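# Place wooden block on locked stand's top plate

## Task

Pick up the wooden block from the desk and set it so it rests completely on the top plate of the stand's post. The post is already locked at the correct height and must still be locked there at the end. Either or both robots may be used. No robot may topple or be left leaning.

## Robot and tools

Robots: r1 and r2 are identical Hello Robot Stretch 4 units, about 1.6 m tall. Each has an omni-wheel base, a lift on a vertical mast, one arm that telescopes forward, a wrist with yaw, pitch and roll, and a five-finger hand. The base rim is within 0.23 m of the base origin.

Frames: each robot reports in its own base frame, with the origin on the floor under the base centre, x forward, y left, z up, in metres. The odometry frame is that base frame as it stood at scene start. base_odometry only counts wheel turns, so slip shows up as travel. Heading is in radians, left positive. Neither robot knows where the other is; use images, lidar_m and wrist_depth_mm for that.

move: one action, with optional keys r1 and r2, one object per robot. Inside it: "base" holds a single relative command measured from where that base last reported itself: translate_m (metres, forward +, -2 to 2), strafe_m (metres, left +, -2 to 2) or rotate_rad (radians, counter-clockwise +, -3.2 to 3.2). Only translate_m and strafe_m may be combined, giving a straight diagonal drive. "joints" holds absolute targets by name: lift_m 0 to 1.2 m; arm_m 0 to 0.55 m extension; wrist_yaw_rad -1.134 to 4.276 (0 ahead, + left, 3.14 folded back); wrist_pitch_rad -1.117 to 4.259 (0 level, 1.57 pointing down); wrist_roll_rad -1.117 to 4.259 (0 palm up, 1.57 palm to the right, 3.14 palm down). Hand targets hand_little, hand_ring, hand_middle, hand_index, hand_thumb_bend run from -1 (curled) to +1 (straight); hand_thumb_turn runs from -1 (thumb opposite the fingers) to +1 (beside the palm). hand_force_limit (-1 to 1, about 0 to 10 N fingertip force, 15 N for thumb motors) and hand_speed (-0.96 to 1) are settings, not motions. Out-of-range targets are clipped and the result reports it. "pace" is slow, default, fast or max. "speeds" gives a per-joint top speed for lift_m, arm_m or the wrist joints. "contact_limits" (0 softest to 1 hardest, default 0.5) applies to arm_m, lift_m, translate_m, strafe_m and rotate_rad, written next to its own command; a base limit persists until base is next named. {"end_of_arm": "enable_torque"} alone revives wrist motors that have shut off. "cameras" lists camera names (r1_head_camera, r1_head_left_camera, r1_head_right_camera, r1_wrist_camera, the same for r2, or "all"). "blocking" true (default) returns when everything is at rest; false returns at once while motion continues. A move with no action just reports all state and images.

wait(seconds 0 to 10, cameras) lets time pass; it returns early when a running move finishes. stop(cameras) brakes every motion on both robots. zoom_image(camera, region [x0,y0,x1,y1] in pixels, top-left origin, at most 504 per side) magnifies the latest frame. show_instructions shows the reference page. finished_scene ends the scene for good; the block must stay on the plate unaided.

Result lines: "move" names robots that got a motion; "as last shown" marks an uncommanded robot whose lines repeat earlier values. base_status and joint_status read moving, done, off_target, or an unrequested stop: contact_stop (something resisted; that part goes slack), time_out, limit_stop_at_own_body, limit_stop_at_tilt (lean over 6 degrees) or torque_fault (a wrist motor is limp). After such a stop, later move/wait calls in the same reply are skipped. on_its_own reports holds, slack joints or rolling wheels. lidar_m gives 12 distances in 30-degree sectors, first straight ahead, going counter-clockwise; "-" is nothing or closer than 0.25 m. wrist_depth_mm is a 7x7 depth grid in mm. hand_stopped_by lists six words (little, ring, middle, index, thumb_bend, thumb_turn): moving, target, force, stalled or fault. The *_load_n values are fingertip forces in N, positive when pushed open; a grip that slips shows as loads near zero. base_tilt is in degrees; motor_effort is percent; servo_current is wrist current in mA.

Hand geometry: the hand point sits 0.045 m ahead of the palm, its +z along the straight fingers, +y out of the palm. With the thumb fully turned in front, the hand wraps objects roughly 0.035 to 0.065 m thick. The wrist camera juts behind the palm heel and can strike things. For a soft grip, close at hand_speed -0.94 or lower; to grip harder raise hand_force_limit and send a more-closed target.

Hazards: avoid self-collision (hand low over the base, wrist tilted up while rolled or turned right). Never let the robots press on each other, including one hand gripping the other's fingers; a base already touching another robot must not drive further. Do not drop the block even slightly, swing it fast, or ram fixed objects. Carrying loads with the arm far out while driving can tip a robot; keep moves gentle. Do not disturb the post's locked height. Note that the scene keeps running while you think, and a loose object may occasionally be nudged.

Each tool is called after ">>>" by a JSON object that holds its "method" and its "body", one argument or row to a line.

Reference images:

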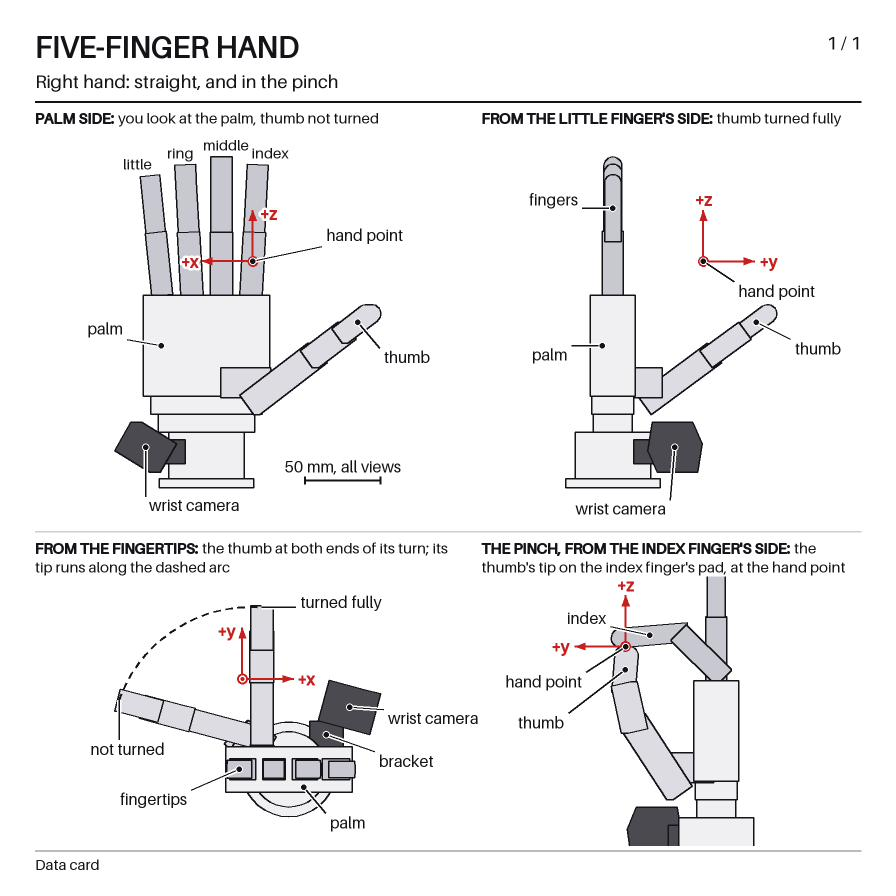

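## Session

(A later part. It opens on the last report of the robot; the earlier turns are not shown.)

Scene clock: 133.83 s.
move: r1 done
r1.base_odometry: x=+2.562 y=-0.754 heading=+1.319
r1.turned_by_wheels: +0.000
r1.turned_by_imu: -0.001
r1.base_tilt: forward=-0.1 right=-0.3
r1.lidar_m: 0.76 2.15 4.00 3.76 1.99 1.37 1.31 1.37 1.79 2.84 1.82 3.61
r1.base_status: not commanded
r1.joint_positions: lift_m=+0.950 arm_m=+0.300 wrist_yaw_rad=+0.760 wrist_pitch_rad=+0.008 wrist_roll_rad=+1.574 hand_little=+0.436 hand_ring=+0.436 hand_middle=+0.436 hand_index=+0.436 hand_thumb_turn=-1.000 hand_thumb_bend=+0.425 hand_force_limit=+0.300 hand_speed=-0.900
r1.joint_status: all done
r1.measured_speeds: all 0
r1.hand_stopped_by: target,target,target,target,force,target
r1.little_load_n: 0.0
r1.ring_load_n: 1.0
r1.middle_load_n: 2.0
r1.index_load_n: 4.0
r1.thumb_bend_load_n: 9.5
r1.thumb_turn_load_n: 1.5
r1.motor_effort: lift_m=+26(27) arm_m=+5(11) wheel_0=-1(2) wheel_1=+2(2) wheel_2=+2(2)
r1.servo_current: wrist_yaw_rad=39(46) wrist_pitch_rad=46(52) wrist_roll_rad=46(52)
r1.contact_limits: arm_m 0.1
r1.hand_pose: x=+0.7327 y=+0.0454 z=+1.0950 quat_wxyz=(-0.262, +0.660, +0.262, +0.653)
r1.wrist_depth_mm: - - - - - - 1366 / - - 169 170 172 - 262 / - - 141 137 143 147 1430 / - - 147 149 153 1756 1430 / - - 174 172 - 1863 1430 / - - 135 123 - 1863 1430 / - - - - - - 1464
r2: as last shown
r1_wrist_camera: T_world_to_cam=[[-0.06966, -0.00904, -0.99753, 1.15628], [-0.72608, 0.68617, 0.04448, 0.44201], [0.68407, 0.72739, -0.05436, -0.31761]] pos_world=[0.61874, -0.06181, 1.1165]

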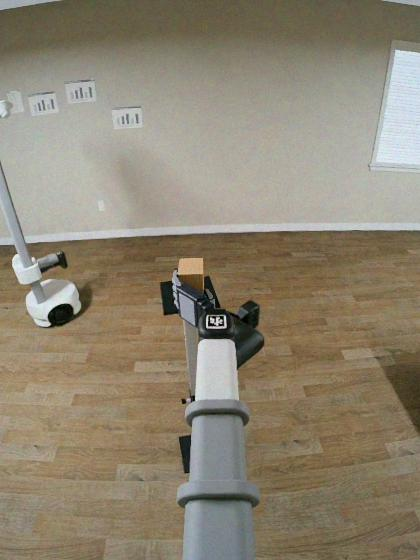

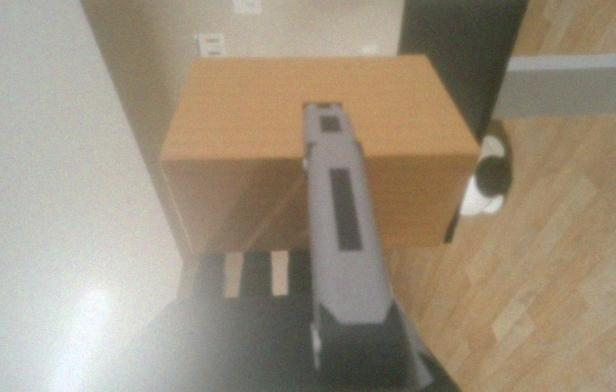

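>>> {"method": "move", "body": {
  "r1": {"base": {"strafe_m": 0.012}, "pace": "slow"}
}}

>>> {"method": "move", "body": {
  "r1": {"joints": {"arm_m": 0.4}, "speeds": {"arm_m": 0.1}, "contact_limits": {"arm_m": 0.1}},
  "cameras": ["r1_head_camera", "r1_wrist_camera", "r1_head_left_camera"]
}}

>>> {"method": "zoom_image", "body": {
  "camera": "r1_head_camera",
  "region": [150, 220, 230, 320]
}}

>>> {"method": "zoom_image", "body": {
  "camera": "r1_wrist_camera",
  "region": [360, 0, 560, 320]
}}

>>> {"method": "zoom_image", "body": {
  "camera": "r1_head_left_camera",
  "region": [180, 280, 260, 360]
}}

Scene clock: 140.50 s.
move: r1 done
r1.base_odometry: x=+2.551 y=-0.751 heading=+1.319
r1.turned_by_wheels: +0.000
r1.turned_by_imu: -0.001
r1.base_tilt: forward=+0.0 right=-0.3
r1.lidar_m: 0.78 2.14 3.99 3.77 2.00 1.36 1.32 1.37 1.81 2.83 1.84 3.62
r1.base_status: done
r1.joint_positions: lift_m=+0.950 arm_m=+0.300 wrist_yaw_rad=+0.760 wrist_pitch_rad=+0.008 wrist_roll_rad=+1.574 hand_little=+0.436 hand_ring=+0.436 hand_middle=+0.436 hand_index=+0.436 hand_thumb_turn=-1.000 hand_thumb_bend=+0.425 hand_force_limit=+0.300 hand_speed=-0.900
r1.joint_status: not commanded
r1.measured_speeds: all 0
r1.hand_stopped_by: target,target,target,target,force,target
r1.little_load_n: 0.0
r1.ring_load_n: 1.0
r1.middle_load_n: 2.0
r1.index_load_n: 4.0
r1.thumb_bend_load_n: 9.5
r1.thumb_turn_load_n: 1.5
r1.motor_effort: lift_m=+26(27) arm_m=+5(5) wheel_0=-2(6) wheel_1=+2(7) wheel_2=+0(2)
r1.servo_current: wrist_yaw_rad=33(46) wrist_pitch_rad=46(46) wrist_roll_rad=33(52)
r1.contact_limits: arm_m 0.1
r1.hand_pose: x=+0.7327 y=+0.0454 z=+1.0950 quat_wxyz=(-0.262, +0.660, +0.262, +0.653)
r1.wrist_depth_mm: - - - - - - 1255 / - - 169 170 172 - 254 / - - 141 136 143 143 1430 / - - 148 149 153 1756 1397 / - - 174 171 - 1863 1464 / - - 136 123 - 1808 1430 / - - - - - - 1430
r2: as last shown
r2.little_load_n: -0.5
r2.index_load_n: 0.5
pictures: none

Scene clock: 142.03 s.
move: r1 done
r1.base_odometry: x=+2.551 y=-0.751 heading=+1.319
r1.turned_by_wheels: +0.000
r1.turned_by_imu: -0.001
r1.base_tilt: forward=-0.1 right=-0.3
r1.lidar_m: 0.76 2.13 3.95 3.78 1.99 1.35 1.30 1.36 1.81 2.82 1.82 3.60
r1.base_status: not commanded
r1.joint_positions: lift_m=+0.950 arm_m=+0.400 wrist_yaw_rad=+0.760 wrist_pitch_rad=+0.008 wrist_roll_rad=+1.574 hand_little=+0.436 hand_ring=+0.436 hand_middle=+0.436 hand_index=+0.436 hand_thumb_turn=-1.000 hand_thumb_bend=+0.425 hand_force_limit=+0.300 hand_speed=-0.900
r1.joint_status: all done
r1.measured_speeds: all 0
r1.hand_stopped_by: target,target,target,target,force,target
r1.little_load_n: 0.0
r1.ring_load_n: 1.0
r1.middle_load_n: 2.0
r1.index_load_n: 4.5
r1.thumb_bend_load_n: 9.5
r1.thumb_turn_load_n: 1.5
r1.motor_effort: lift_m=+27(27) arm_m=+5(9) wheel_0=-2(2) wheel_1=+2(2) wheel_2=+0(1)
r1.servo_current: wrist_yaw_rad=46(46) wrist_pitch_rad=39(52) wrist_roll_rad=39(52)
r1.contact_limits: arm_m 0.1
r1.hand_pose: x=+0.8327 y=+0.0454 z=+1.0950 quat_wxyz=(-0.262, +0.660, +0.262, +0.653)
r1.wrist_depth_mm: - - - - - - - / - - 169 171 172 - - / - - 140 136 143 143 - / - - 147 149 153 150 - / - - 174 171 - - - / - - 136 123 - - - / - - - - - - -
r2: as last shown
r2.little_load_n: 0.0
r2.index_load_n: 0.0
pictures: r1_head_camera, r1_head_left_camera, r1_wrist_camera
r1_wrist_camera: T_world_to_cam=[[-0.06966, -0.00904, -0.99753, 1.16325], [-0.72608, 0.68617, 0.04448, 0.51462], [0.68407, 0.72739, -0.05436, -0.38602]] pos_world=[0.71874, -0.06181, 1.1165]

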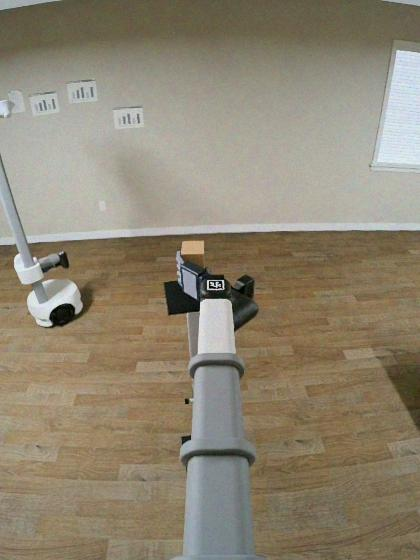

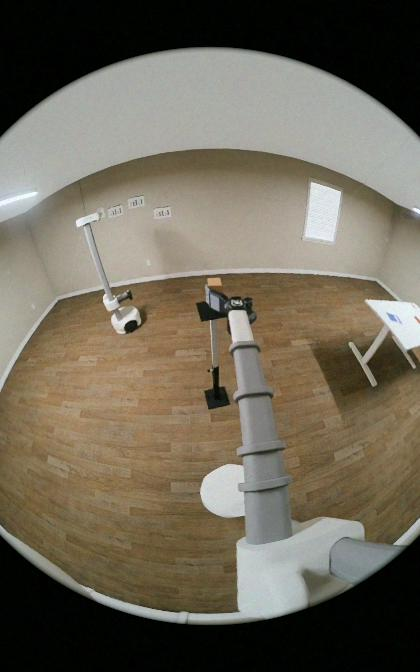

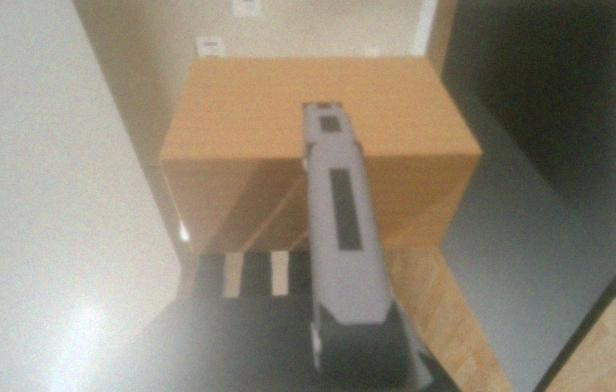

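Scaled by 5.040 from the camera's image (finer frame: 1200x1600).

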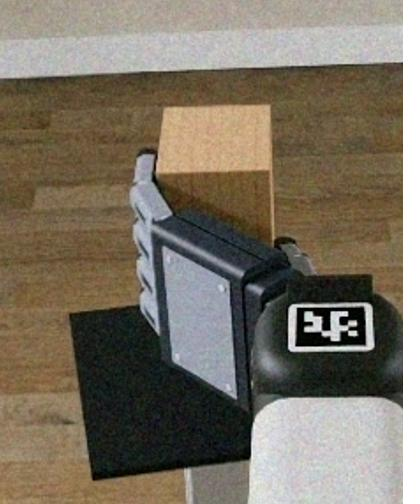

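Scaled by 1.575.

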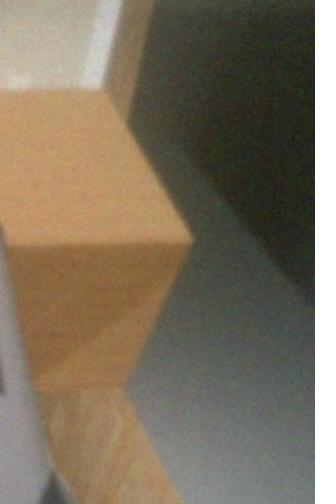

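Scaled by 6.300 from the camera's image (finer frame: 600x960).

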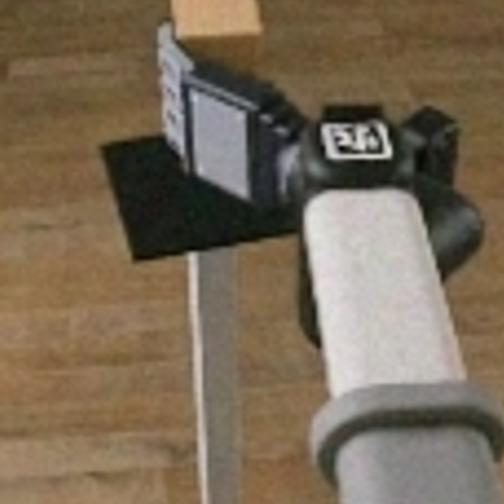

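>>> {"method": "move", "body": {
  "r1": {"base": {"strafe_m": 0.01}, "pace": "slow"}
}}

>>> {"method": "move", "body": {
  "r1": {"joints": {"lift_m": 0.924}, "speeds": {"lift_m": 0.05}, "contact_limits": {"lift_m": 0.1}},
  "cameras": ["r1_wrist_camera", "r1_head_left_camera"]
}}

>>> {"method": "zoom_image", "body": {
  "camera": "r1_wrist_camera",
  "region": [360, 0, 616, 392]
}}

Scene clock: 146.47 s.
move: r1 done
r1.base_odometry: x=+2.541 y=-0.749 heading=+1.319
r1.turned_by_wheels: +0.000
r1.turned_by_imu: -0.002
r1.base_tilt: forward=+0.0 right=-0.4
r1.lidar_m: 0.77 2.12 3.95 3.76 2.01 1.36 1.30 1.36 1.82 2.83 1.83 3.62
r1.base_status: done
r1.joint_positions: lift_m=+0.950 arm_m=+0.400 wrist_yaw_rad=+0.760 wrist_pitch_rad=+0.008 wrist_roll_rad=+1.574 hand_little=+0.436 hand_ring=+0.436 hand_middle=+0.436 hand_index=+0.436 hand_thumb_turn=-1.000 hand_thumb_bend=+0.425 hand_force_limit=+0.300 hand_speed=-0.900
r1.joint_status: not commanded
r1.measured_speeds: all 0
r1.hand_stopped_by: target,target,target,target,force,target
r1.little_load_n: 0.0
r1.ring_load_n: 0.5
r1.middle_load_n: 2.0
r1.index_load_n: 4.0
r1.thumb_bend_load_n: 9.5
r1.thumb_turn_load_n: 1.5
r1.motor_effort: lift_m=+26(27) arm_m=+5(5) wheel_0=-1(6) wheel_1=+1(10) wheel_2=+0(4)
r1.servo_current: wrist_yaw_rad=39(46) wrist_pitch_rad=52(52) wrist_roll_rad=33(46)
r1.contact_limits: arm_m 0.1
r1.hand_pose: x=+0.8327 y=+0.0454 z=+1.0950 quat_wxyz=(-0.262, +0.660, +0.262, +0.653)
r1.wrist_depth_mm: - - - - - - - / - - 169 171 172 - - / - - 141 136 142 142 - / - - 147 149 153 150 - / - - 174 171 - - - / - - 135 123 - - - / - - - - - - -
r2: as last shown
r2.index_load_n: 0.5
pictures: none

Scene clock: 147.43 s.
move: r1 done
r1.base_odometry: x=+2.541 y=-0.749 heading=+1.319
r1.turned_by_wheels: +0.000
r1.turned_by_imu: +0.000
r1.base_tilt: forward=+0.0 right=-0.3
r1.lidar_m: 0.81 2.15 3.96 3.75 1.99 1.36 1.32 1.37 1.78 2.83 1.82 3.62
r1.base_status: not commanded
r1.joint_positions: lift_m=+0.924 arm_m=+0.400 wrist_yaw_rad=+0.760 wrist_pitch_rad=+0.008 wrist_roll_rad=+1.574 hand_little=+0.436 hand_ring=+0.436 hand_middle=+0.436 hand_index=+0.436 hand_thumb_turn=-1.000 hand_thumb_bend=+0.425 hand_force_limit=+0.300 hand_speed=-0.900
r1.joint_status: all done
r1.measured_speeds: all 0
r1.hand_stopped_by: target,target,target,target,force,target
r1.little_load_n: 0.0
r1.ring_load_n: 1.0
r1.middle_load_n: 2.0
r1.index_load_n: 4.5
r1.thumb_bend_load_n: 9.5
r1.thumb_turn_load_n: 1.5
r1.motor_effort: lift_m=+20(26) arm_m=+5(5) wheel_0=+0(1) wheel_1=+0(1) wheel_2=+0(1)
r1.servo_current: wrist_yaw_rad=33(46) wrist_pitch_rad=46(52) wrist_roll_rad=33(46)
r1.contact_limits: arm_m 0.1; lift_m 0.1
r1.hand_pose: x=+0.8327 y=+0.0454 z=+1.0695 quat_wxyz=(-0.262, +0.660, +0.262, +0.653)
r1.wrist_depth_mm: - - - - - - - / - - 169 171 172 - - / - - 140 137 142 143 - / - - 147 149 153 149 - / - - 175 171 - - - / - - 135 123 - - - / - - - - - - 1397
r2: as last shown
r2.turned_by_imu: +0.000
r2.index_load_n: 0.0
pictures: r1_head_left_camera, r1_wrist_camera
r1_wrist_camera: T_world_to_cam=[[-0.06966, -0.00904, -0.99753, 1.13781], [-0.72608, 0.68617, 0.04448, 0.51575], [0.68407, 0.72739, -0.05436, -0.3874]] pos_world=[0.71874, -0.06181, 1.091]

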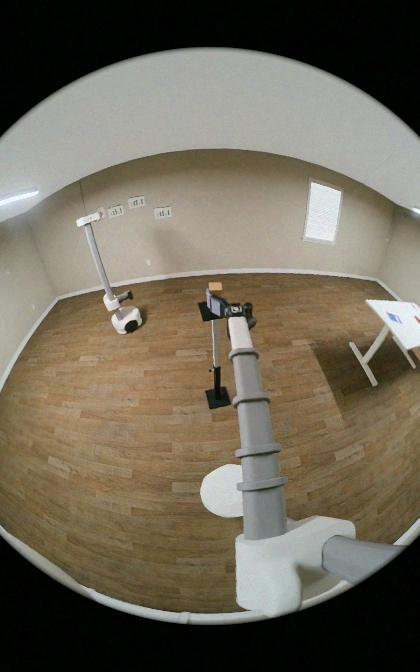

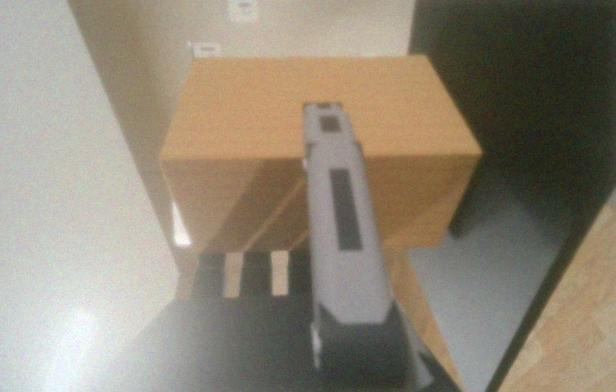

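Scaled by 1.286.

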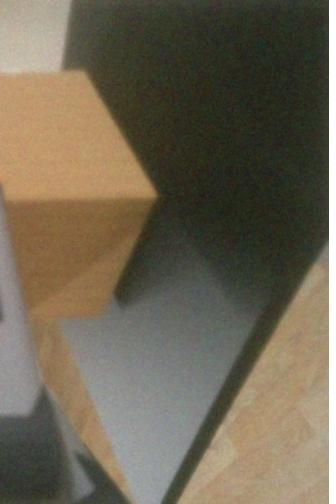

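>>> {"method": "move", "body": {
  "r1": {"joints": {"lift_m": 0.921}, "speeds": {"lift_m": 0.02}, "contact_limits": {"lift_m": 0.0}}
}}

>>> {"method": "move", "body": {
  "r1": {"joints": {"lift_m": 0.919}, "speeds": {"lift_m": 0.02}, "contact_limits": {"lift_m": 0.0}},
  "cameras": ["r1_wrist_camera"]
}}

>>> {"method": "zoom_image", "body": {
  "camera": "r1_wrist_camera",
  "region": [360, 0, 616, 392]
}}

Scene clock: 149.43 s.
move: r1 done
r1.base_odometry: x=+2.541 y=-0.749 heading=+1.319
r1.turned_by_wheels: +0.000
r1.turned_by_imu: -0.001
r1.base_tilt: forward=+0.1 right=-0.3
r1.lidar_m: 0.81 2.12 3.97 3.77 2.02 1.36 1.31 1.36 1.81 2.83 1.81 3.61
r1.base_status: not commanded
r1.joint_positions: lift_m=+0.921 arm_m=+0.400 wrist_yaw_rad=+0.760 wrist_pitch_rad=+0.008 wrist_roll_rad=+1.574 hand_little=+0.436 hand_ring=+0.436 hand_middle=+0.436 hand_index=+0.436 hand_thumb_turn=-1.000 hand_thumb_bend=+0.425 hand_force_limit=+0.300 hand_speed=-0.900
r1.joint_status: all done
r1.measured_speeds: all 0
r1.hand_stopped_by: target,target,target,target,force,target
r1.little_load_n: 0.0
r1.ring_load_n: 1.0
r1.middle_load_n: 2.0
r1.index_load_n: 4.0
r1.thumb_bend_load_n: 9.0
r1.thumb_turn_load_n: 1.5
r1.motor_effort: lift_m=+19(20) arm_m=+5(5) wheel_0=-1(1) wheel_1=+1(1) wheel_2=+0(0)
r1.servo_current: wrist_yaw_rad=39(46) wrist_pitch_rad=52(52) wrist_roll_rad=33(52)
r1.contact_limits: arm_m 0.1; lift_m 0
r1.hand_pose: x=+0.8327 y=+0.0454 z=+1.0665 quat_wxyz=(-0.262, +0.660, +0.262, +0.653)
r1.wrist_depth_mm: - - - - - - - / - - 169 171 172 - - / - - 141 136 142 143 - / - - 147 149 153 150 - / - - 174 171 - - - / - - 136 123 - - - / - - - - - - 1397
r2: as last shown
r2.turned_by_imu: -0.001
pictures: none

Scene clock: 149.87 s.
move: r1 done
r1.base_odometry: x=+2.541 y=-0.749 heading=+1.319
r1.turned_by_wheels: +0.000
r1.turned_by_imu: +0.000
r1.base_tilt: forward=+0.0 right=-0.4
r1.lidar_m: 0.80 2.15 3.99 3.76 1.96 1.37 1.33 1.35 1.81 2.83 1.84 3.63
r1.base_status: not commanded
r1.joint_positions: lift_m=+0.919 arm_m=+0.400 wrist_yaw_rad=+0.760 wrist_pitch_rad=+0.008 wrist_roll_rad=+1.574 hand_little=+0.436 hand_ring=+0.436 hand_middle=+0.436 hand_index=+0.436 hand_thumb_turn=-1.000 hand_thumb_bend=+0.425 hand_force_limit=+0.300 hand_speed=-0.900
r1.joint_status: all done
r1.measured_speeds: all 0
r1.hand_stopped_by: target,target,target,target,force,target
r1.little_load_n: 0.0
r1.ring_load_n: 1.0
r1.middle_load_n: 2.0
r1.index_load_n: 4.5
r1.thumb_bend_load_n: 9.5
r1.thumb_turn_load_n: 1.0
r1.motor_effort: lift_m=+19(21) arm_m=+5(5) wheel_0=-1(1) wheel_1=+0(1) wheel_2=-1(1)
r1.servo_current: wrist_yaw_rad=39(46) wrist_pitch_rad=39(52) wrist_roll_rad=33(39)
r1.contact_limits: arm_m 0.1; lift_m 0
r1.hand_pose: x=+0.8327 y=+0.0454 z=+1.0646 quat_wxyz=(-0.262, +0.660, +0.262, +0.653)
r1.wrist_depth_mm: - - - - - - - / - - 170 171 172 - - / - - 141 137 143 143 - / - - 147 149 153 150 - / - - 173 171 - - - / - - 136 123 - - 1308 / - - - - - - 1397
r2: as last shown
r2.turned_by_imu: +0.000
r2.thumb_turn_load_n: -0.5
r1_wrist_camera: T_world_to_cam=[[-0.06966, -0.00904, -0.99753, 1.13292], [-0.72608, 0.68617, 0.04448, 0.51597], [0.68407, 0.72739, -0.05436, -0.38767]] pos_world=[0.71874, -0.06181, 1.0861]

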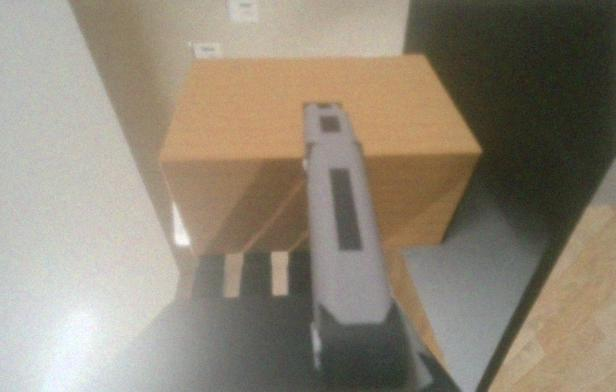

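Scaled by 1.286.

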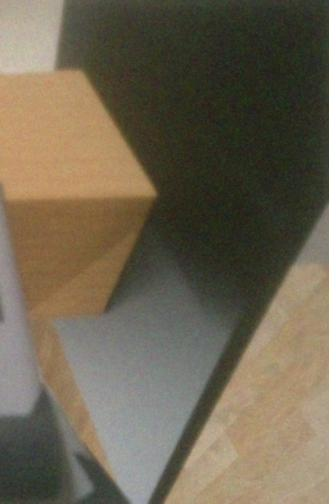

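>>> {"method": "move", "body": {
  "r1": {"joints": {"lift_m": 0.9175}, "speeds": {"lift_m": 0.02}, "contact_limits": {"lift_m": 0.0}}
}}

>>> {"method": "move", "body": {
  "r1": {"joints": {"lift_m": 0.916}, "speeds": {"lift_m": 0.02}, "contact_limits": {"lift_m": 0.0}}
}}

>>> {"method": "move", "body": {
  "r1": {"joints": {"lift_m": 0.9145}, "speeds": {"lift_m": 0.02}, "contact_limits": {"lift_m": 0.0}},
  "cameras": ["r1_wrist_camera"]
}}

>>> {"method": "zoom_image", "body": {
  "camera": "r1_wrist_camera",
  "region": [360, 0, 616, 392]
}}

Scene clock: 150.90 s.
move: r1 done
r1.base_odometry: x=+2.541 y=-0.749 heading=+1.319
r1.turned_by_wheels: +0.000
r1.turned_by_imu: +0.000
r1.base_tilt: forward=+0.0 right=-0.3
r1.lidar_m: 0.82 2.14 3.96 3.75 2.01 1.35 1.30 1.35 1.80 2.82 1.82 3.61
r1.base_status: not commanded
r1.joint_positions: lift_m=+0.918 arm_m=+0.400 wrist_yaw_rad=+0.760 wrist_pitch_rad=+0.007 wrist_roll_rad=+1.574 hand_little=+0.436 hand_ring=+0.436 hand_middle=+0.436 hand_index=+0.436 hand_thumb_turn=-1.000 hand_thumb_bend=+0.425 hand_force_limit=+0.300 hand_speed=-0.900
r1.joint_status: all done
r1.measured_speeds: all 0
r1.hand_stopped_by: target,target,target,target,force,target
r1.little_load_n: 0.0
r1.ring_load_n: 1.5
r1.middle_load_n: 2.5
r1.index_load_n: 4.5
r1.thumb_bend_load_n: 9.0
r1.thumb_turn_load_n: 1.5
r1.motor_effort: lift_m=+18(19) arm_m=+5(5) wheel_0=-1(1) wheel_1=+0(1) wheel_2=+0(0)
r1.servo_current: wrist_yaw_rad=33(46) wrist_pitch_rad=46(52) wrist_roll_rad=33(39)
r1.contact_limits: arm_m 0.1; lift_m 0
r1.hand_pose: x=+0.8328 y=+0.0454 z=+1.0633 quat_wxyz=(-0.262, +0.660, +0.262, +0.654)
r1.wrist_depth_mm: - - - - - - - / - - 169 171 172 - - / - - 140 136 143 143 - / - - 146 149 154 150 - / - - 173 170 - - - / - - 136 123 - - 1308 / - - - - - - 1366
r2.base_odometry: x=+0.000 y=+0.000 heading=+0.000
r2.turned_by_wheels: +0.000
r2.turned_by_imu: +0.000
r2.base_tilt: forward=-1.0 right=-0.7
r2.lidar_m: 1.76 1.42 1.39 1.53 2.34 2.58 2.82 3.38 3.32 1.59 3.04 3.54
r2.base_status: not commanded
r2.joint_positions: lift_m=+0.212 arm_m=+0.000 wrist_yaw_rad=+3.193 wrist_pitch_rad=+0.004 wrist_roll_rad=+0.000 hand_little=+1.000 hand_ring=+1.000 hand_middle=+1.000 hand_index=+1.000 hand_thumb_turn=+1.000 hand_thumb_bend=+1.000 hand_force_limit=+0.000 hand_speed=-0.800
r2.joint_status: not commanded
r2.measured_speeds: all 0
r2.hand_stopped_by: target,target,target,target,target,target
r2.little_load_n: 0.0
r2.ring_load_n: 0.0
r2.middle_load_n: 0.0
r2.index_load_n: 0.0
r2.thumb_bend_load_n: 0.0
r2.thumb_turn_load_n: 0.0
r2.motor_effort: lift_m=+19(19) arm_m=-5(5) wheel_0=-1(1) wheel_1=-3(3) wheel_2=+3(3)
r2.servo_current: wrist_yaw_rad=52(59) wrist_pitch_rad=26(33) wrist_roll_rad=39(39)
r2.hand_pose: x=-0.0564 y=+0.1068 z=+0.4494 quat_wxyz=(-0.511, -0.514, +0.488, +0.486)
r2.wrist_depth_mm: - 134 - - - - - / - 125 136 - - - - / - 125 167 - - - - / 112 135 216 - - - - / 212 - - - - - - / 222 1464 164 132 1661 - - / 220 1042 - - - - -
pictures: none

Scene clock: 151.33 s.
move: r1 done
r1.base_odometry: x=+2.541 y=-0.749 heading=+1.319
r1.turned_by_wheels: +0.000
r1.turned_by_imu: +0.000
r1.base_tilt: forward=+0.1 right=-0.4
r1.lidar_m: 0.79 2.13 3.97 3.76 2.00 1.36 1.32 1.34 1.80 2.80 1.83 3.56
r1.base_status: not commanded
r1.joint_positions: lift_m=+0.916 arm_m=+0.400 wrist_yaw_rad=+0.760 wrist_pitch_rad=+0.005 wrist_roll_rad=+1.574 hand_little=+0.436 hand_ring=+0.436 hand_middle=+0.436 hand_index=+0.436 hand_thumb_turn=-1.000 hand_thumb_bend=+0.425 hand_force_limit=+0.300 hand_speed=-0.900
r1.joint_status: all done
r1.measured_speeds: all 0
r1.hand_stopped_by: target,target,target,target,force,target
r1.little_load_n: 0.0
r1.ring_load_n: 1.0
r1.middle_load_n: 2.5
r1.index_load_n: 4.0
r1.thumb_bend_load_n: 9.5
r1.thumb_turn_load_n: 1.0
r1.motor_effort: lift_m=+18(19) arm_m=+5(5) wheel_0=-1(1) wheel_1=+0(1) wheel_2=+0(0)
r1.servo_current: wrist_yaw_rad=33(46) wrist_pitch_rad=33(46) wrist_roll_rad=52(52)
r1.contact_limits: arm_m 0.1; lift_m 0
r1.hand_pose: x=+0.8328 y=+0.0455 z=+1.0624 quat_wxyz=(-0.263, +0.659, +0.262, +0.654)
r1.wrist_depth_mm: - - - - - - - / - - 170 171 172 - - / - - 141 136 142 142 - / - - 146 149 153 151 - / - - 173 171 - - - / - - 136 123 - - 1308 / - - - - - - 1336
r2: as last shown
pictures: none

Scene clock: 151.77 s.
move: r1 done
r1.base_odometry: x=+2.541 y=-0.749 heading=+1.319
r1.turned_by_wheels: +0.000
r1.turned_by_imu: +0.000
r1.base_tilt: forward=-0.2 right=-0.4
r1.lidar_m: 0.82 2.15 3.96 3.76 1.97 1.37 1.33 1.38 1.80 2.80 1.81 3.59
r1.base_status: not commanded
r1.joint_positions: lift_m=+0.915 arm_m=+0.400 wrist_yaw_rad=+0.760 wrist_pitch_rad=+0.003 wrist_roll_rad=+1.574 hand_little=+0.436 hand_ring=+0.436 hand_middle=+0.436 hand_index=+0.436 hand_thumb_turn=-1.000 hand_thumb_bend=+0.425 hand_force_limit=+0.300 hand_speed=-0.900
r1.joint_status: all done
r1.measured_speeds: all 0
r1.hand_stopped_by: target,target,target,target,force,target
r1.little_load_n: 0.0
r1.ring_load_n: 2.0
r1.middle_load_n: 2.5
r1.index_load_n: 4.0
r1.thumb_bend_load_n: 9.0
r1.thumb_turn_load_n: 0.0
r1.motor_effort: lift_m=+17(18) arm_m=+5(5) wheel_0=-1(1) wheel_1=+1(1) wheel_2=+0(0)
r1.servo_current: wrist_yaw_rad=39(39) wrist_pitch_rad=39(39) wrist_roll_rad=39(52)
r1.contact_limits: arm_m 0.1; lift_m 0
r1.hand_pose: x=+0.8329 y=+0.0455 z=+1.0614 quat_wxyz=(-0.263, +0.658, +0.261, +0.655)
r1.wrist_depth_mm: - - - - - - - / - - 170 171 172 - - / - - 141 136 142 142 - / - - 147 149 153 151 - / - - 174 171 - - - / - - 136 123 - - 1308 / - - - - - - 1397
r2: as last shown
r1_wrist_camera: T_world_to_cam=[[-0.066, -0.00549, -0.9978, 1.12683], [-0.72624, 0.68601, 0.04427, 0.51648], [0.68426, 0.72757, -0.04926, -0.39354]] pos_world=[0.71876, -0.0618, 1.08211]

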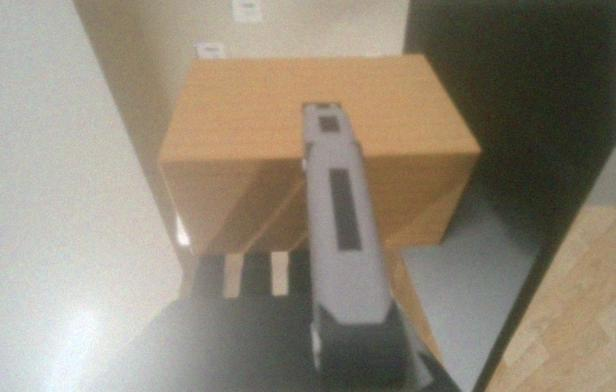

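Scaled by 1.286.

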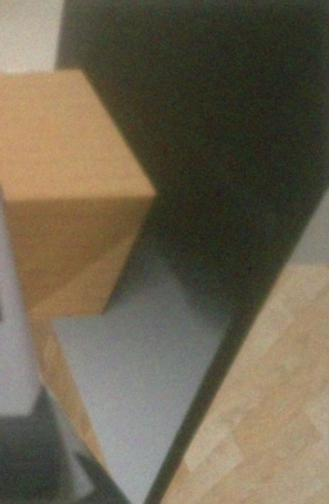

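>>> {"method": "move", "body": {
  "r1": {"joints": {"lift_m": 0.9165}, "speeds": {"lift_m": 0.02}}
}}

>>> {"method": "move", "body": {
  "r1": {"joints": {"hand_thumb_bend": 1.0, "hand_speed": -0.85}},
  "cameras": ["r1_wrist_camera", "r1_head_camera"]
}}

Scene clock: 153.20 s.
move: r1 done
r1.base_odometry: x=+2.541 y=-0.749 heading=+1.319
r1.turned_by_wheels: +0.000
r1.turned_by_imu: -0.001
r1.base_tilt: forward=-0.1 right=-0.3
r1.lidar_m: 0.81 2.15 3.97 3.75 1.97 1.38 1.31 1.36 1.83 2.82 1.83 3.59
r1.base_status: not commanded
r1.joint_positions: lift_m=+0.916 arm_m=+0.400 wrist_yaw_rad=+0.760 wrist_pitch_rad=+0.003 wrist_roll_rad=+1.574 hand_little=+0.436 hand_ring=+0.436 hand_middle=+0.436 hand_index=+0.436 hand_thumb_turn=-1.000 hand_thumb_bend=+0.425 hand_force_limit=+0.300 hand_speed=-0.900
r1.joint_status: all done
r1.measured_speeds: all 0
r1.hand_stopped_by: target,target,target,target,force,target
r1.little_load_n: 0.0
r1.ring_load_n: 1.5
r1.middle_load_n: 2.5
r1.index_load_n: 4.0
r1.thumb_bend_load_n: 9.0
r1.thumb_turn_load_n: 0.0
r1.motor_effort: lift_m=+25(25) arm_m=+5(5) wheel_0=+0(1) wheel_1=+0(1) wheel_2=+0(0)
r1.servo_current: wrist_yaw_rad=33(46) wrist_pitch_rad=26(46) wrist_roll_rad=39(46)
r1.contact_limits: arm_m 0.1
r1.hand_pose: x=+0.8329 y=+0.0455 z=+1.0628 quat_wxyz=(-0.263, +0.658, +0.261, +0.655)
r1.wrist_depth_mm: - - - - - - - / - - 170 171 172 - - / - - 141 136 143 142 - / - - 147 150 154 150 - / - - 173 171 - - - / - - 135 123 - - 1308 / - - - - - - 1366
r2: as last shown
r2.turned_by_imu: -0.001
pictures: none

Scene clock: 156.37 s.
move: r1 done
r1.base_odometry: x=+2.541 y=-0.749 heading=+1.319
r1.turned_by_wheels: +0.000
r1.turned_by_imu: -0.001
r1.base_tilt: forward=+0.0 right=-0.4
r1.lidar_m: 0.82 2.14 3.95 3.75 1.99 1.36 1.31 1.37 1.82 2.83 1.81 3.58
r1.base_status: not commanded
r1.joint_positions: lift_m=+0.916 arm_m=+0.400 wrist_yaw_rad=+0.760 wrist_pitch_rad=+0.003 wrist_roll_rad=+1.574 hand_little=+0.436 hand_ring=+0.436 hand_middle=+0.436 hand_index=+0.436 hand_thumb_turn=-1.000 hand_thumb_bend=+1.000 hand_force_limit=+0.300 hand_speed=-0.850
r1.joint_status: all done
r1.measured_speeds: all 0
r1.hand_stopped_by: target,target,target,target,target,target
r1.little_load_n: 0.0
r1.ring_load_n: 0.0
r1.middle_load_n: 0.0
r1.index_load_n: 0.0
r1.thumb_bend_load_n: 0.0
r1.thumb_turn_load_n: 0.0
r1.motor_effort: lift_m=+25(25) arm_m=+5(5) wheel_0=-1(1) wheel_1=+0(1) wheel_2=+0(1)
r1.servo_current: wrist_yaw_rad=39(46) wrist_pitch_rad=33(46) wrist_roll_rad=39(52)
r1.contact_limits: arm_m 0.1
r1.hand_pose: x=+0.8329 y=+0.0455 z=+1.0628 quat_wxyz=(-0.263, +0.658, +0.261, +0.655)
r1.wrist_depth_mm: - - - - - - - / - - 167 169 170 - - / - - 139 139 141 142 - / - - 147 151 - - - / - - 173 172 - - - / - - 136 123 - - 1308 / - - - - - - 1397
r2: as last shown
r2.ring_load_n: -0.5
pictures: r1_head_camera, r1_wrist_camera
r1_wrist_camera: T_world_to_cam=[[-0.066, -0.00549, -0.9978, 1.12823], [-0.72624, 0.68601, 0.04427, 0.51642], [0.68426, 0.72757, -0.04926, -0.39348]] pos_world=[0.71876, -0.0618, 1.08351]

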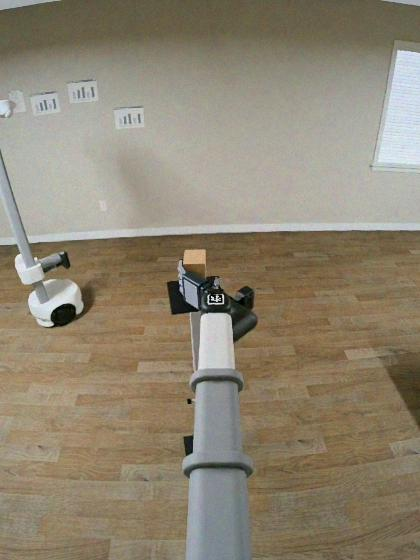

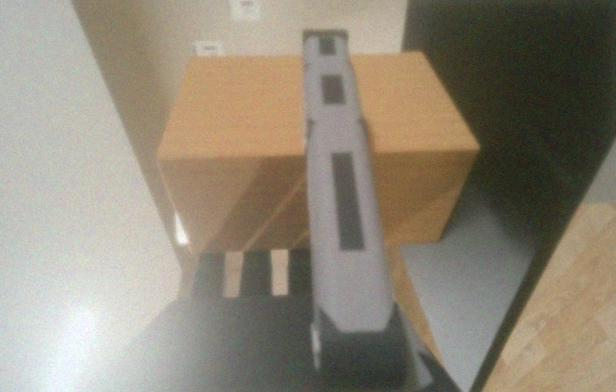

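>>> {"method": "move", "body": {
  "r1": {"joints": {"hand_index": 0.65, "hand_middle": 0.65, "hand_ring": 0.65, "hand_little": 0.65}}
}}

>>> {"method": "move", "body": {
  "r1": {"joints": {"arm_m": 0.2}, "speeds": {"arm_m": 0.1}, "contact_limits": {"arm_m": 0.1}},
  "cameras": ["r1_wrist_camera", "r1_head_camera", "r1_head_left_camera"]
}}

>>> {"method": "zoom_image", "body": {
  "camera": "r1_head_camera",
  "region": [150, 220, 250, 320]
}}

Scene clock: 157.80 s.
move: r1 done
r1.base_odometry: x=+2.541 y=-0.749 heading=+1.319
r1.turned_by_wheels: +0.000
r1.turned_by_imu: -0.001
r1.base_tilt: forward=-0.1 right=-0.4
r1.lidar_m: 0.78 2.12 3.98 3.77 2.01 1.39 1.32 1.35 1.82 2.81 1.84 3.59
r1.base_status: not commanded
r1.joint_positions: lift_m=+0.916 arm_m=+0.400 wrist_yaw_rad=+0.760 wrist_pitch_rad=+0.003 wrist_roll_rad=+1.574 hand_little=+0.650 hand_ring=+0.650 hand_middle=+0.650 hand_index=+0.650 hand_thumb_turn=-1.000 hand_thumb_bend=+1.000 hand_force_limit=+0.300 hand_speed=-0.850
r1.joint_status: all done
r1.measured_speeds: all 0
r1.hand_stopped_by: target,target,target,target,target,target
r1.little_load_n: 0.0
r1.ring_load_n: 0.0
r1.middle_load_n: 0.0
r1.index_load_n: 0.0
r1.thumb_bend_load_n: 0.0
r1.thumb_turn_load_n: 0.0
r1.motor_effort: lift_m=+25(25) arm_m=+5(5) wheel_0=-1(1) wheel_1=+0(1) wheel_2=+0(1)
r1.servo_current: wrist_yaw_rad=33(46) wrist_pitch_rad=46(46) wrist_roll_rad=39(46)
r1.contact_limits: arm_m 0.1
r1.hand_pose: x=+0.8329 y=+0.0455 z=+1.0628 quat_wxyz=(-0.263, +0.658, +0.261, +0.655)
r1.wrist_depth_mm: - - - - - - - / - - 168 168 170 - - / - - 139 140 141 142 - / - - 147 151 - - - / - - 175 172 - - - / - - 135 123 - - 1308 / - - - - - - 1397
r2: as last shown
r2.ring_load_n: 0.0
r2.middle_load_n: 0.5
pictures: none

Scene clock: 160.33 s.
move: r1 done
r1.base_odometry: x=+2.541 y=-0.749 heading=+1.319
r1.turned_by_wheels: +0.000
r1.turned_by_imu: -0.001
r1.base_tilt: forward=-0.1 right=-0.4
r1.lidar_m: 0.76 2.15 3.97 3.75 2.01 1.37 1.31 1.36 1.81 2.83 1.84 3.61
r1.base_status: not commanded
r1.joint_positions: lift_m=+0.916 arm_m=+0.200 wrist_yaw_rad=+0.760 wrist_pitch_rad=+0.003 wrist_roll_rad=+1.574 hand_little=+0.650 hand_ring=+0.650 hand_middle=+0.650 hand_index=+0.650 hand_thumb_turn=-1.000 hand_thumb_bend=+1.000 hand_force_limit=+0.300 hand_speed=-0.850
r1.joint_status: all done
r1.measured_speeds: all 0
r1.hand_stopped_by: target,target,target,target,target,target
r1.little_load_n: 0.0
r1.ring_load_n: 0.0
r1.middle_load_n: 0.0
r1.index_load_n: 0.0
r1.thumb_bend_load_n: 0.0
r1.thumb_turn_load_n: 0.0
r1.motor_effort: lift_m=+25(25) arm_m=-5(12) wheel_0=-1(1) wheel_1=+0(1) wheel_2=+0(1)
r1.servo_current: wrist_yaw_rad=39(46) wrist_pitch_rad=33(46) wrist_roll_rad=33(52)
r1.contact_limits: arm_m 0.1
r1.hand_pose: x=+0.6331 y=+0.0455 z=+1.0628 quat_wxyz=(-0.263, +0.658, +0.261, +0.655)
r1.wrist_depth_mm: - - - 293 307 320 1229 / - - - - - 1983 1397 / - - - - - 1863 1397 / - - - - - 1808 1366 / - - - 191 - 1808 1430 / - - 135 123 - 1756 1397 / - - - - - - 1430
r2: as last shown
r2.middle_load_n: 0.0
pictures: r1_head_camera, r1_head_left_camera, r1_wrist_camera
r1_wrist_camera: T_world_to_cam=[[-0.066, -0.00549, -0.9978, 1.11505], [-0.72624, 0.68601, 0.04427, 0.37139], [0.68426, 0.72757, -0.04926, -0.25683]] pos_world=[0.51906, -0.0618, 1.08351]

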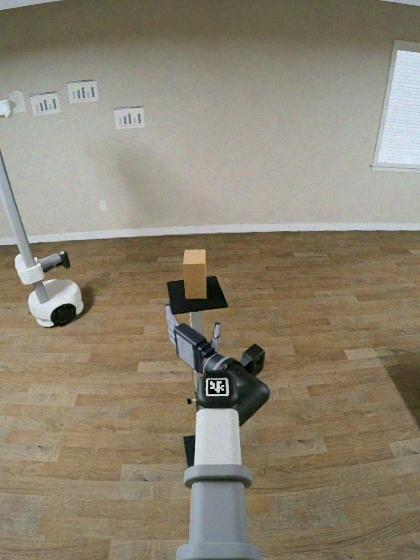

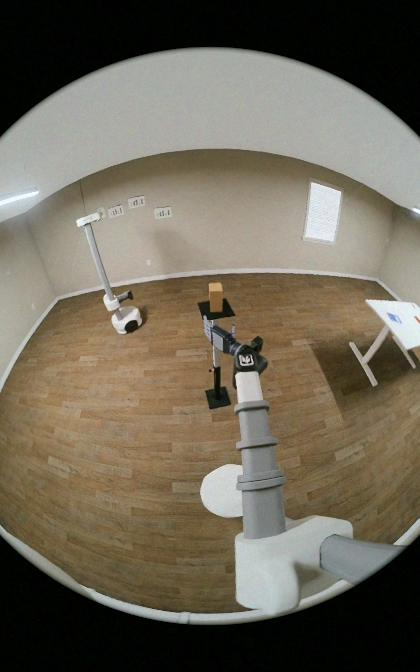

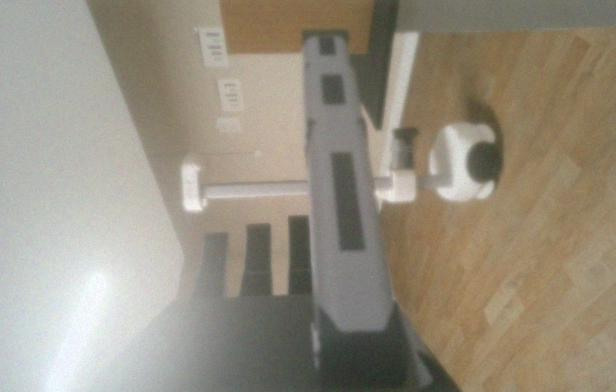

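Scaled by 5.040 from the camera's image (finer frame: 1200x1600).

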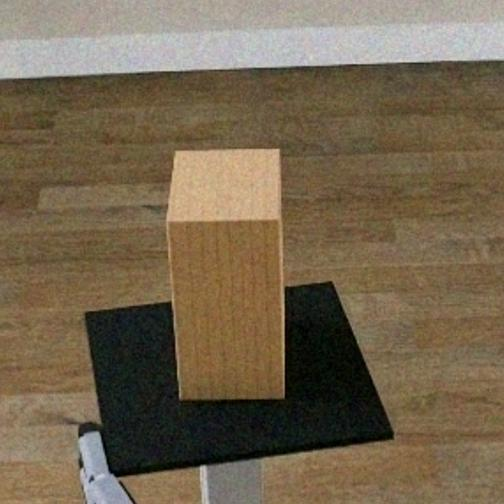

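>>> {"method": "finished_scene", "body": {

}}

The scene is finished: the task was done.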